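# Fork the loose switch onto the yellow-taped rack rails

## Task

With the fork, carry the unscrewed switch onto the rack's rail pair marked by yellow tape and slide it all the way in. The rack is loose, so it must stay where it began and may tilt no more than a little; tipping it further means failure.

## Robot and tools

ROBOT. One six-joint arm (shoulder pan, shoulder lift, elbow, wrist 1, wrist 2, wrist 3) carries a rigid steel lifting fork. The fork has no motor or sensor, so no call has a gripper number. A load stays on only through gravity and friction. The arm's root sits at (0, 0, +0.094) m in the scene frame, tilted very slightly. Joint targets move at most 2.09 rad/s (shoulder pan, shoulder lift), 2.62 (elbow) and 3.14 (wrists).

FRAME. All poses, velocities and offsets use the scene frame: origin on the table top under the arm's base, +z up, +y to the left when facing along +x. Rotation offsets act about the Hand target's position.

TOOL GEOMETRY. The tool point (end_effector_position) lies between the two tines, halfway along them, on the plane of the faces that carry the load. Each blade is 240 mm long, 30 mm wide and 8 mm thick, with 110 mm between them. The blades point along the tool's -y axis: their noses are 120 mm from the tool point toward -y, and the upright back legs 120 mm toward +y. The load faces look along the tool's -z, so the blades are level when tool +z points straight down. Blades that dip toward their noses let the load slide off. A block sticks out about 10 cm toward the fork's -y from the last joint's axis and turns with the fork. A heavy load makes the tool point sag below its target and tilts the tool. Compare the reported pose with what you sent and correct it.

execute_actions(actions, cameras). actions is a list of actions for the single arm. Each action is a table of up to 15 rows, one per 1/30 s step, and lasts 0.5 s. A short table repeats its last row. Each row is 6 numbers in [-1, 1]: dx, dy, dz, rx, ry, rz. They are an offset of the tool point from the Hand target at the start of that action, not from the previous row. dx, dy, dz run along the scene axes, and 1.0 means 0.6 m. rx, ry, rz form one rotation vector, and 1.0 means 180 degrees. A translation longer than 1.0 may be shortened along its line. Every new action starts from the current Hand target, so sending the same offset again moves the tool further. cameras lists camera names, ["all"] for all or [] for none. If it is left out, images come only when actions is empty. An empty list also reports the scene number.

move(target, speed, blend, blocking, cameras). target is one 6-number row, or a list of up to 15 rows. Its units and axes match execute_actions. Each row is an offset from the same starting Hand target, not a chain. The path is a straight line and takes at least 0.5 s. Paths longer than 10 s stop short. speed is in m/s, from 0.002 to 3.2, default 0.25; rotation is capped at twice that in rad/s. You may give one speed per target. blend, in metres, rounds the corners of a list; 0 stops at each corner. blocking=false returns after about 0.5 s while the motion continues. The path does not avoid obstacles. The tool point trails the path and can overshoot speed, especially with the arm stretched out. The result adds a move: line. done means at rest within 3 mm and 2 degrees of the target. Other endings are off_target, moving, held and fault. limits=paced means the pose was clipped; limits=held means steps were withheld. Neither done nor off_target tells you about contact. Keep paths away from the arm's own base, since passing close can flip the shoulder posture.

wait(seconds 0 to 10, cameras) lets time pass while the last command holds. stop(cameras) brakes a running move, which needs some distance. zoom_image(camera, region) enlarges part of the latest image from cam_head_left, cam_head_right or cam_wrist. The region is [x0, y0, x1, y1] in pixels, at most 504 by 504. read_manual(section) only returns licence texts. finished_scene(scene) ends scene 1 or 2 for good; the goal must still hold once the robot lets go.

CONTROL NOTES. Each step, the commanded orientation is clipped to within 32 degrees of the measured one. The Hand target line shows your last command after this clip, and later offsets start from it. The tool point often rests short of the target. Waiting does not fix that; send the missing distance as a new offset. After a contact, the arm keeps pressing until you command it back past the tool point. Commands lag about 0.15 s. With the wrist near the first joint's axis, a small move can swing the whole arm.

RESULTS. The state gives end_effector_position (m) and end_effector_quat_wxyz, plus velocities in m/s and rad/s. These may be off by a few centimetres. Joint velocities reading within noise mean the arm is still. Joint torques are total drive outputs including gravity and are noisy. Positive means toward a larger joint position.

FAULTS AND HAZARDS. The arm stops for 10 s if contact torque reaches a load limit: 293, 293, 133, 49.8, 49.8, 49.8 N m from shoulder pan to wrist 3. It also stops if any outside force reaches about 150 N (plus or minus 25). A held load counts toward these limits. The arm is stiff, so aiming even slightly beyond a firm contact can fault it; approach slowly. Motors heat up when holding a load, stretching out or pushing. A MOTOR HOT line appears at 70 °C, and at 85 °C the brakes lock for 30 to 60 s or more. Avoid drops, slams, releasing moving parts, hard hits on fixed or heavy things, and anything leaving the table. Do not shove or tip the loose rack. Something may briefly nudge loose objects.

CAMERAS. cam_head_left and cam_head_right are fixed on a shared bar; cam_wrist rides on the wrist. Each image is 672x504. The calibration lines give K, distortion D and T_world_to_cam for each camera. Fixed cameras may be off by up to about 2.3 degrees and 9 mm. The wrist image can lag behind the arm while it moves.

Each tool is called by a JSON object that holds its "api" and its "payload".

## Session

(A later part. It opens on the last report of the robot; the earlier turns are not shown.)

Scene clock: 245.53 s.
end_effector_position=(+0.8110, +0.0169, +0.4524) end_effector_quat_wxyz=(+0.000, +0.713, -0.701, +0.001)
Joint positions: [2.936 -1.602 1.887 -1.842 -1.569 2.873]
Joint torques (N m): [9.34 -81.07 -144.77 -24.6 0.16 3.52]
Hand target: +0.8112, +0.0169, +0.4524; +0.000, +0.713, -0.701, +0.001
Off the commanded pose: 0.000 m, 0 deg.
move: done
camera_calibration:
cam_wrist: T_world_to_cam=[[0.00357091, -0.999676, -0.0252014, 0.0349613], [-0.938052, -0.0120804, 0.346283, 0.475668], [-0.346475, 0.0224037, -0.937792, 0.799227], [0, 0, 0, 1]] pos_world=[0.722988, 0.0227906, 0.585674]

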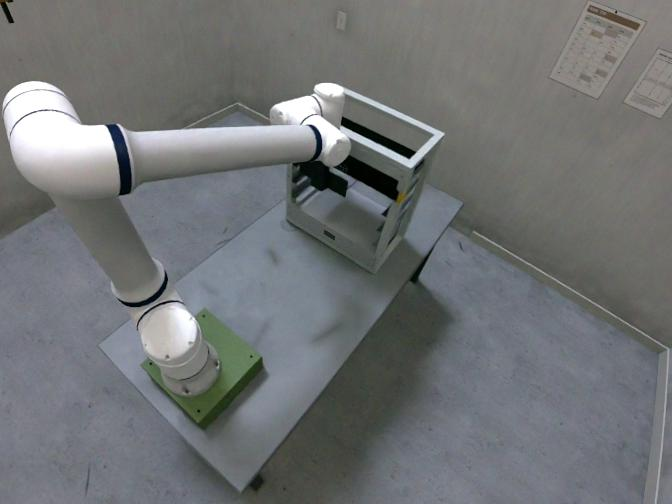

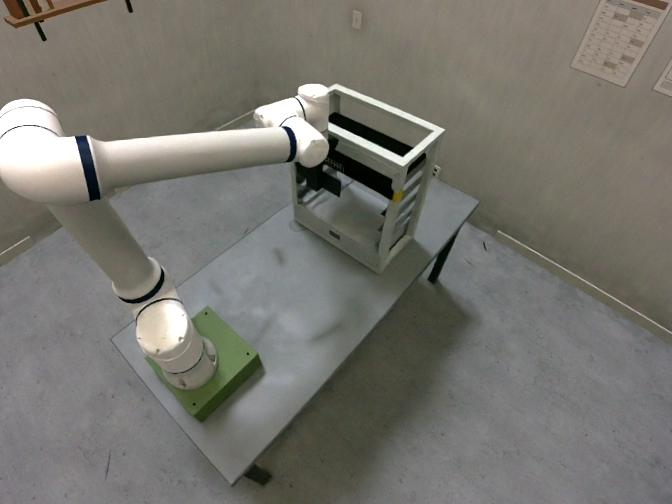

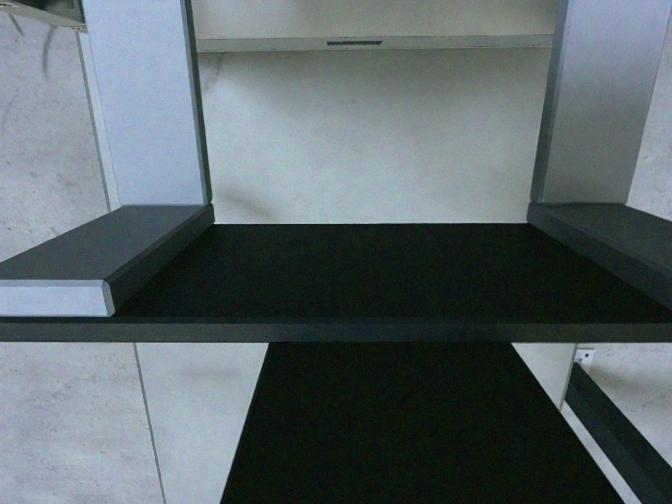

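{"api": "move", "payload": {"target": [[0, 0, -0.0133, 0, 0, 0], [0, 0, -0.0373, 0, 0, 0]], "speed": [0.05, 0.015], "blend": [0.002, 0], "cameras": ["all"]}}

{"api": "zoom_image", "payload": {"camera": "cam_head_left", "region": [270, 80, 450, 260]}}

{"api": "zoom_image", "payload": {"camera": "cam_head_right", "region": [270, 80, 450, 260]}}

Scene clock: 251.43 s.
end_effector_position=(+0.8112, +0.0169, +0.4302) end_effector_quat_wxyz=(+0.000, +0.713, -0.701, +0.001)
Joint positions: [2.936 -1.591 1.917 -1.883 -1.569 2.873]
Joint torques (N m): [8.7 -47.41 -73.9 -10.36 0.86 2.97]
Hand target: +0.8112, +0.0169, +0.4300; +0.000, +0.713, -0.701, +0.001
Off the commanded pose: 0.000 m, 0 deg.
move: done
camera_calibration:
cam_wrist: T_world_to_cam=[[0.00360303, -0.999678, -0.0251076, 0.0343278], [-0.938019, -0.0120802, 0.346372, 0.483434], [-0.346564, 0.0223034, -0.937761, 0.778621], [0, 0, 0, 1]] pos_world=[0.723189, 0.0227908, 0.563574]

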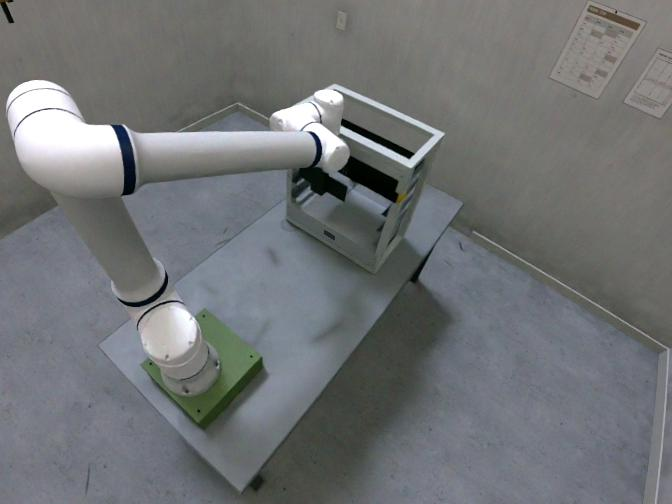

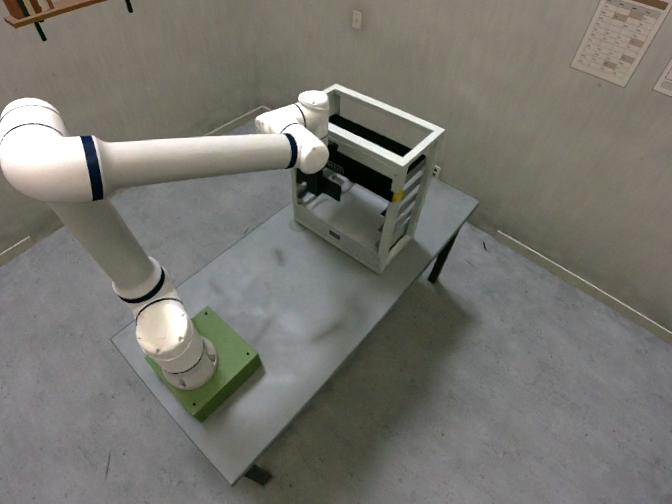

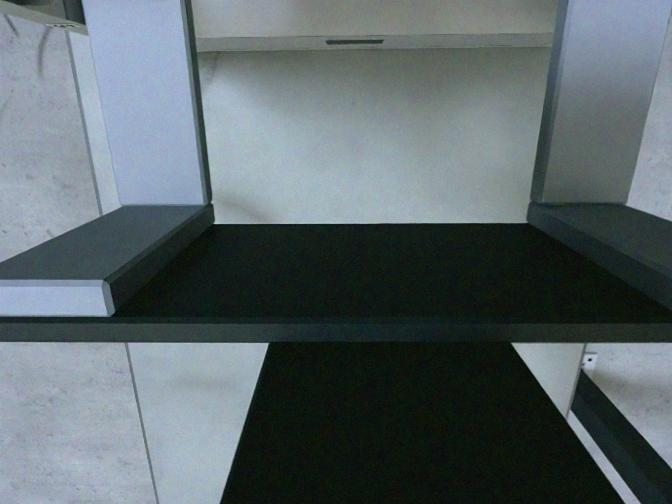

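Scaled by 2.800.

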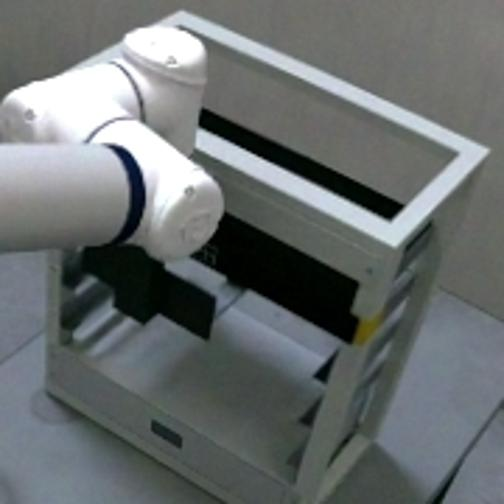

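Scaled by 2.800.

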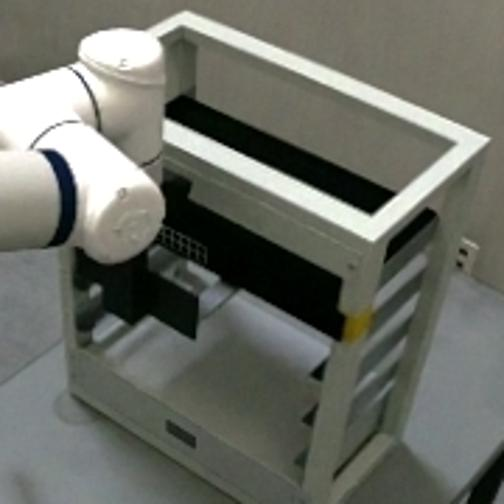

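{"api": "move", "payload": {"target": [[-0.3116, -0.0055, 0, 0, 0, 0], [-0.3116, -0.0055, 0.0608, 0, 0, 0], [-0.27, -0.0047, 0.0608, 0, 0, 0]], "speed": [0.2, 0.15, 0.1], "blend": [0.005, 0.005, 0], "cameras": ["cam_head_left", "cam_head_right"]}}

{"api": "zoom_image", "payload": {"camera": "cam_head_left", "region": [270, 80, 450, 260]}}

{"api": "zoom_image", "payload": {"camera": "cam_head_right", "region": [270, 80, 450, 260]}}

Scene clock: 259.67 s.
end_effector_position=(+0.6490, +0.0141, +0.4665) end_effector_quat_wxyz=(+0.000, +0.713, -0.701, +0.001)
Joint positions: [2.846 -1.905 2.1 -1.752 -1.57 2.783]
Joint torques (N m): [10.64 -13.59 -100.55 -10.19 -0.09 3.41]
Hand target: +0.6492, +0.0141, +0.4665; +0.000, +0.713, -0.701, +0.001
Off the commanded pose: 0.000 m, 0 deg.
move: done
Images, in order (width x height): cam_head_left 672x504, cam_head_right 672x504.

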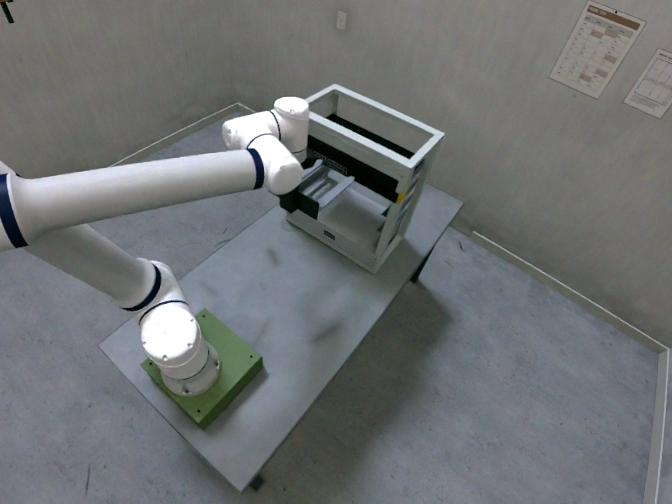

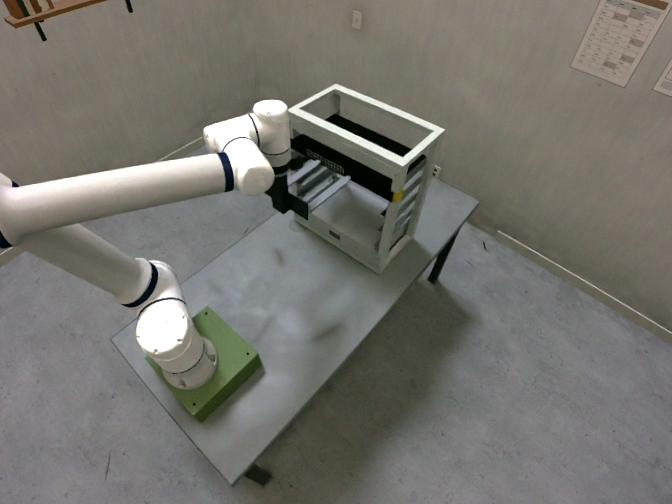

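Scaled by 2.800.

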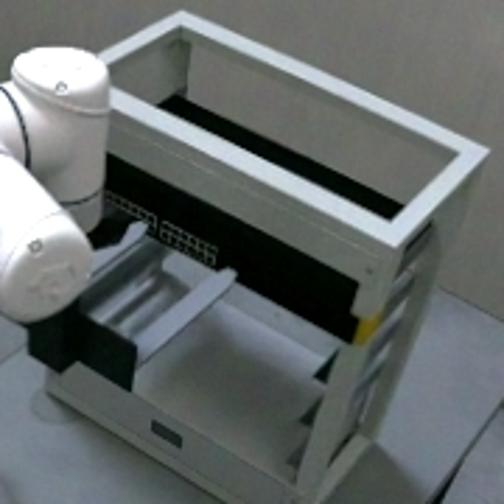

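Scaled by 2.800.

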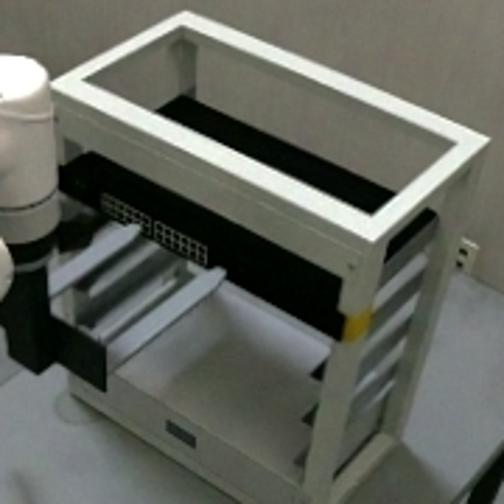

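{"api": "move", "payload": {"target": [0.0133, 0.0002, 0, 0, 0, 0], "speed": 0.02}}

{"api": "move", "payload": {"target": [0.0058, 0.0001, 0, 0, 0, 0], "speed": 0.02}}

{"api": "move", "payload": {"target": [0.0033, 0.00006, 0, 0, 0, 0], "speed": 0.015}}

Scene clock: 268.93 s.
end_effector_position=(+0.6570, +0.0142, +0.4665) end_effector_quat_wxyz=(+0.000, +0.713, -0.701, +0.001)
Joint positions: [2.852 -1.889 2.09 -1.758 -1.57 2.789]
Joint torques (N m): [10.45 -15.05 -100.15 -10.4 1.83 3.61]
Hand target: +0.6572, +0.0142, +0.4665; +0.000, +0.713, -0.701, +0.001
Off the commanded pose: 0.000 m, 0 deg.
move: done

Scene clock: 269.63 s.
end_effector_position=(+0.6605, +0.0143, +0.4665) end_effector_quat_wxyz=(+0.000, +0.713, -0.701, +0.001)
Joint positions: [2.855 -1.882 2.085 -1.76 -1.57 2.792]
Joint torques (N m): [5.04 -13.6 -111.43 -16.2 2.43 6.14]
Hand target: +0.6606, +0.0143, +0.4665; +0.000, +0.713, -0.701, +0.001
Off the commanded pose: 0.000 m, 0 deg.
move: done

Scene clock: 270.33 s.
end_effector_position=(+0.6625, +0.0143, +0.4665) end_effector_quat_wxyz=(+0.000, +0.713, -0.701, +0.001)
Joint positions: [2.856 -1.878 2.083 -1.762 -1.57 2.793]
Joint torques (N m): [9.58 -14.05 -111.92 -16.4 2.54 3.27]
Hand target: +0.6626, +0.0143, +0.4665; +0.000, +0.713, -0.701, +0.001
Off the commanded pose: 0.000 m, 0 deg.
move: done

{"api": "move", "payload": {"target": [0.0025, 0.00004, 0, 0, 0, 0], "speed": 0.01}}

{"api": "move", "payload": {"target": [0.0017, 0.00003, 0, 0, 0, 0], "speed": 0.01, "cameras": ["cam_head_left", "cam_head_right"]}}

{"api": "zoom_image", "payload": {"camera": "cam_head_left", "region": [380, 160, 430, 220]}}

{"api": "zoom_image", "payload": {"camera": "cam_head_right", "region": [270, 80, 450, 260]}}

Scene clock: 274.93 s.
end_effector_position=(+0.6640, +0.0144, +0.4665) end_effector_quat_wxyz=(+0.000, +0.713, -0.701, +0.001)
Joint positions: [2.857 -1.875 2.081 -1.763 -1.57 2.794]
Joint torques (N m): [9.31 -16.46 -112.34 -16.6 2.5 3.43]
Hand target: +0.6641, +0.0144, +0.4665; +0.000, +0.713, -0.701, +0.001
Off the commanded pose: 0.000 m, 0 deg.
move: done

Scene clock: 275.63 s.
end_effector_position=(+0.6651, +0.0144, +0.4665) end_effector_quat_wxyz=(+0.000, +0.713, -0.701, +0.001)
Joint positions: [2.858 -1.873 2.079 -1.763 -1.57 2.795]
Joint torques (N m): [9.22 -5.13 -112.73 -19.91 2.87 4.96]
Hand target: +0.6651, +0.0144, +0.4665; +0.000, +0.713, -0.701, +0.001
Off the commanded pose: 0.000 m, 0 deg.
move: done
Images, in order (width x height): cam_head_left 672x504, cam_head_right 672x504.

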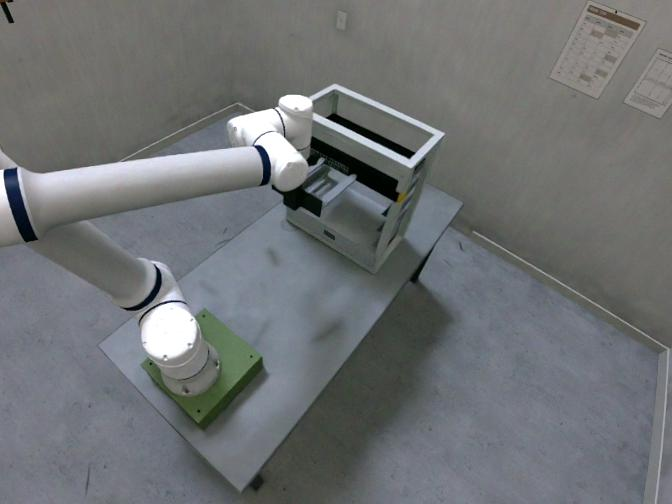

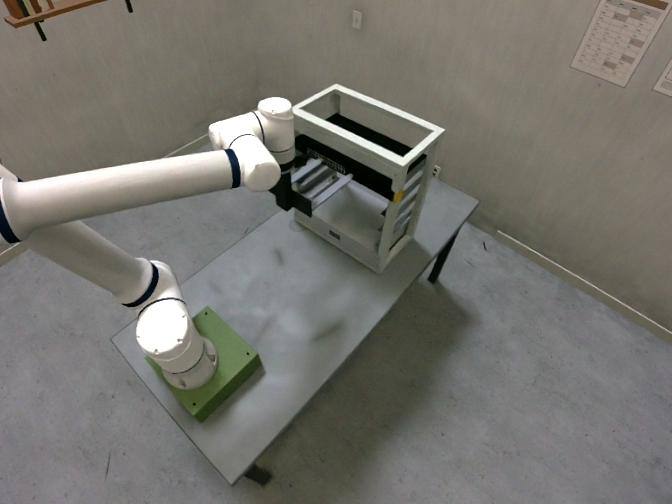

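Scaled by 8.400.

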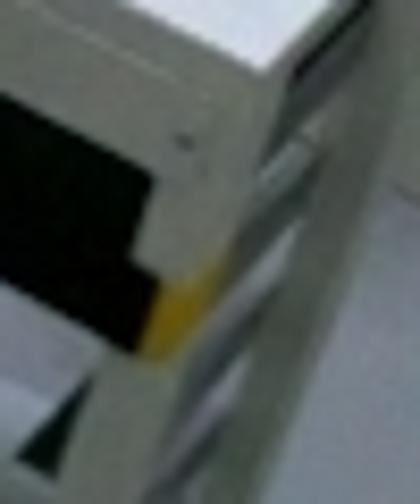

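Scaled by 2.800.

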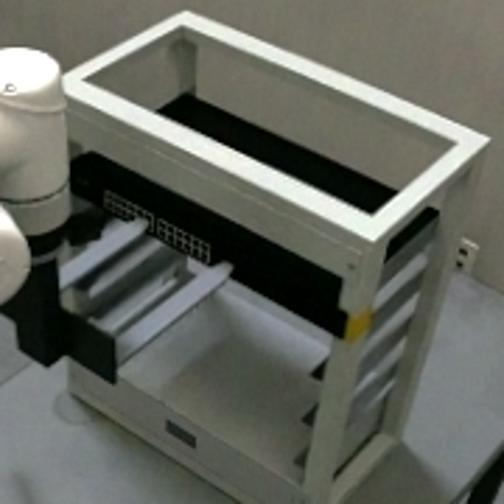

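{"api": "move", "payload": {"target": [0, -0.00105, 0, 0, 0, 0.00167], "speed": 0.02}}

{"api": "move", "payload": {"target": [0.0008, 0, 0, 0, 0, 0], "speed": 0.01}}

Scene clock: 282.87 s.
end_effector_position=(+0.6652, +0.0138, +0.4664) end_effector_quat_wxyz=(+0.000, +0.715, -0.699, +0.001)
Joint positions: [2.855 -1.873 2.079 -1.763 -1.57 2.787]
Joint torques (N m): [-18.44 -43.28 -104.37 -13.67 1.72 -4.18]
Hand target: +0.6651, +0.0137, +0.4665; +0.000, +0.715, -0.699, +0.001
Off the commanded pose: 0.000 m, 0 deg.
move: done

Scene clock: 283.57 s.
end_effector_position=(+0.6656, +0.0137, +0.4665) end_effector_quat_wxyz=(+0.000, +0.715, -0.699, +0.001)
Joint positions: [2.855 -1.872 2.079 -1.764 -1.57 2.787]
Joint torques (N m): [10.88 -14.45 -110.26 -16.45 1.19 1.26]
Hand target: +0.6656, +0.0137, +0.4665; +0.000, +0.715, -0.699, +0.001
Off the commanded pose: 0.000 m, 0 deg.
move: done

{"api": "move", "payload": {"target": [0.0008, 0, 0, 0, 0, 0], "speed": 0.01}}

{"api": "move", "payload": {"target": [0.0008, 0, 0, 0, 0, 0], "speed": 0.01}}

Scene clock: 287.00 s.
end_effector_position=(+0.6660, +0.0137, +0.4665) end_effector_quat_wxyz=(+0.001, +0.715, -0.699, +0.001)
Joint positions: [2.856 -1.871 2.078 -1.764 -1.57 2.788]
Joint torques (N m): [11.91 0.97 -114.28 -19.99 3.7 -0.27]
Hand target: +0.6661, +0.0137, +0.4665; +0.000, +0.715, -0.699, +0.001
Off the commanded pose: 0.000 m, 0 deg.
move: done

Scene clock: 287.70 s.
end_effector_position=(+0.6665, +0.0137, +0.4665) end_effector_quat_wxyz=(+0.001, +0.715, -0.699, +0.001)
Joint positions: [2.856 -1.87 2.077 -1.764 -1.57 2.788]
Joint torques (N m): [12.27 12.24 -120.9 -26.06 7 -1.88]
Hand target: +0.6666, +0.0137, +0.4665; +0.000, +0.715, -0.699, +0.001
Off the commanded pose: 0.000 m, 0 deg.
move: done

{"api": "move", "payload": {"target": [-0.1333, -0.0023, 0, 0, 0, 0], "speed": 0.12, "cameras": ["all"]}}

{"api": "zoom_image", "payload": {"camera": "cam_head_left", "region": [270, 80, 450, 280]}}

{"api": "zoom_image", "payload": {"camera": "cam_head_right", "region": [270, 80, 450, 280]}}

{"api": "zoom_image", "payload": {"camera": "cam_head_left", "region": [380, 160, 430, 220]}}

{"api": "zoom_image", "payload": {"camera": "cam_head_right", "region": [275, 110, 335, 190]}}

Scene clock: 295.47 s.
end_effector_position=(+0.5868, +0.0124, +0.4665) end_effector_quat_wxyz=(+0.001, +0.715, -0.699, +0.001)
Joint positions: [2.79 -2.032 2.172 -1.697 -1.571 2.722]
Joint torques (N m): [-21.88 -30.39 -76.87 -5.4 1.69 -2.53]
Hand target: +0.5866, +0.0124, +0.4665; +0.000, +0.715, -0.699, +0.001
Off the commanded pose: 0.000 m, 0 deg.
move: done
camera_calibration:
cam_wrist: T_world_to_cam=[[0.00882123, -0.999647, -0.0250604, 0.0284222], [-0.937957, -0.0169593, 0.346337, 0.260339], [-0.34664, 0.0204505, -0.937775, 0.73496], [0, 0, 0, 1]] pos_world=[0.498702, 0.0177971, 0.599774]

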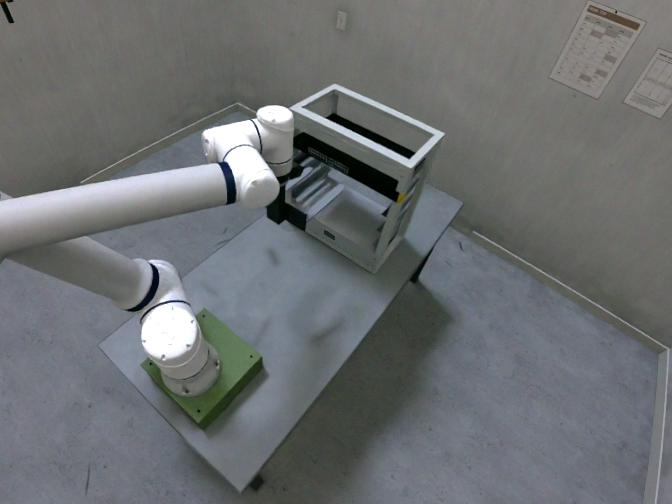

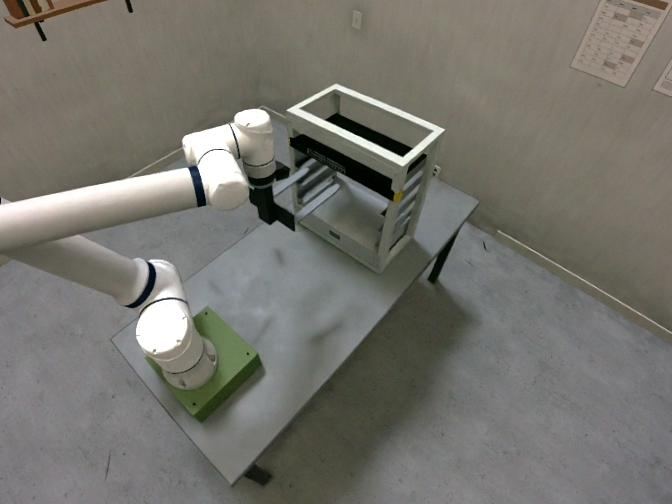

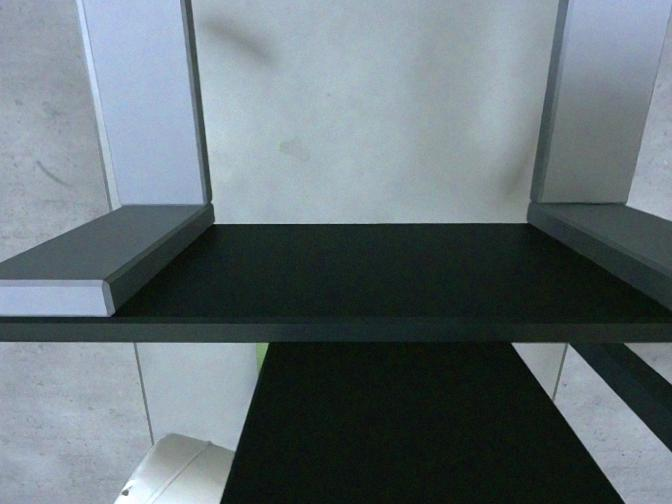

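Scaled by 2.520.

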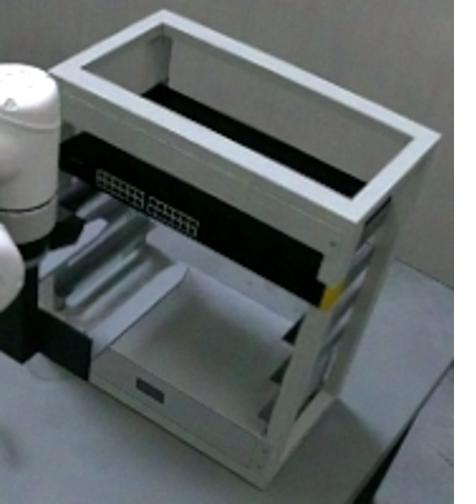

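Scaled by 2.520.

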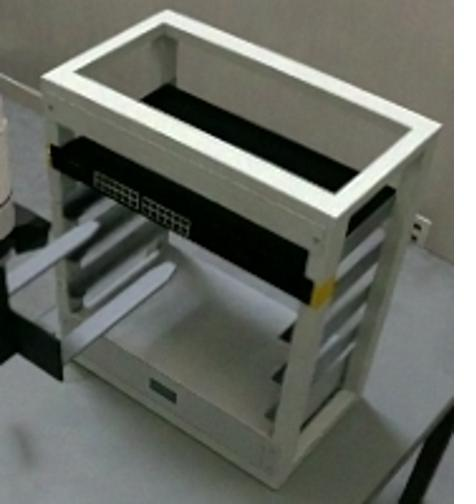

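Scaled by 8.400.

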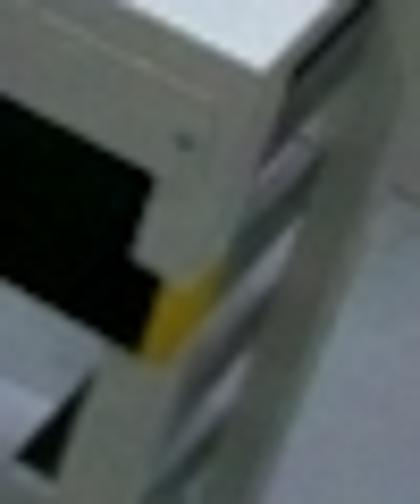

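Scaled by 6.300.

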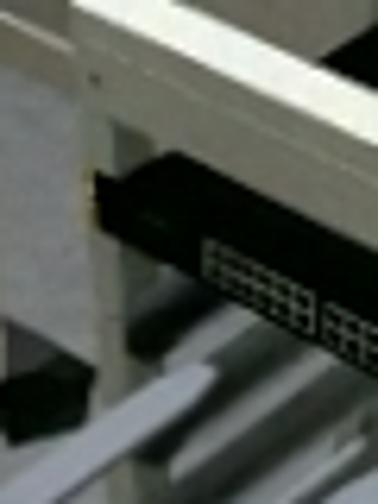

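{"api": "finished_scene", "payload": {"scene": 2}}

The scene is finished: the task was done.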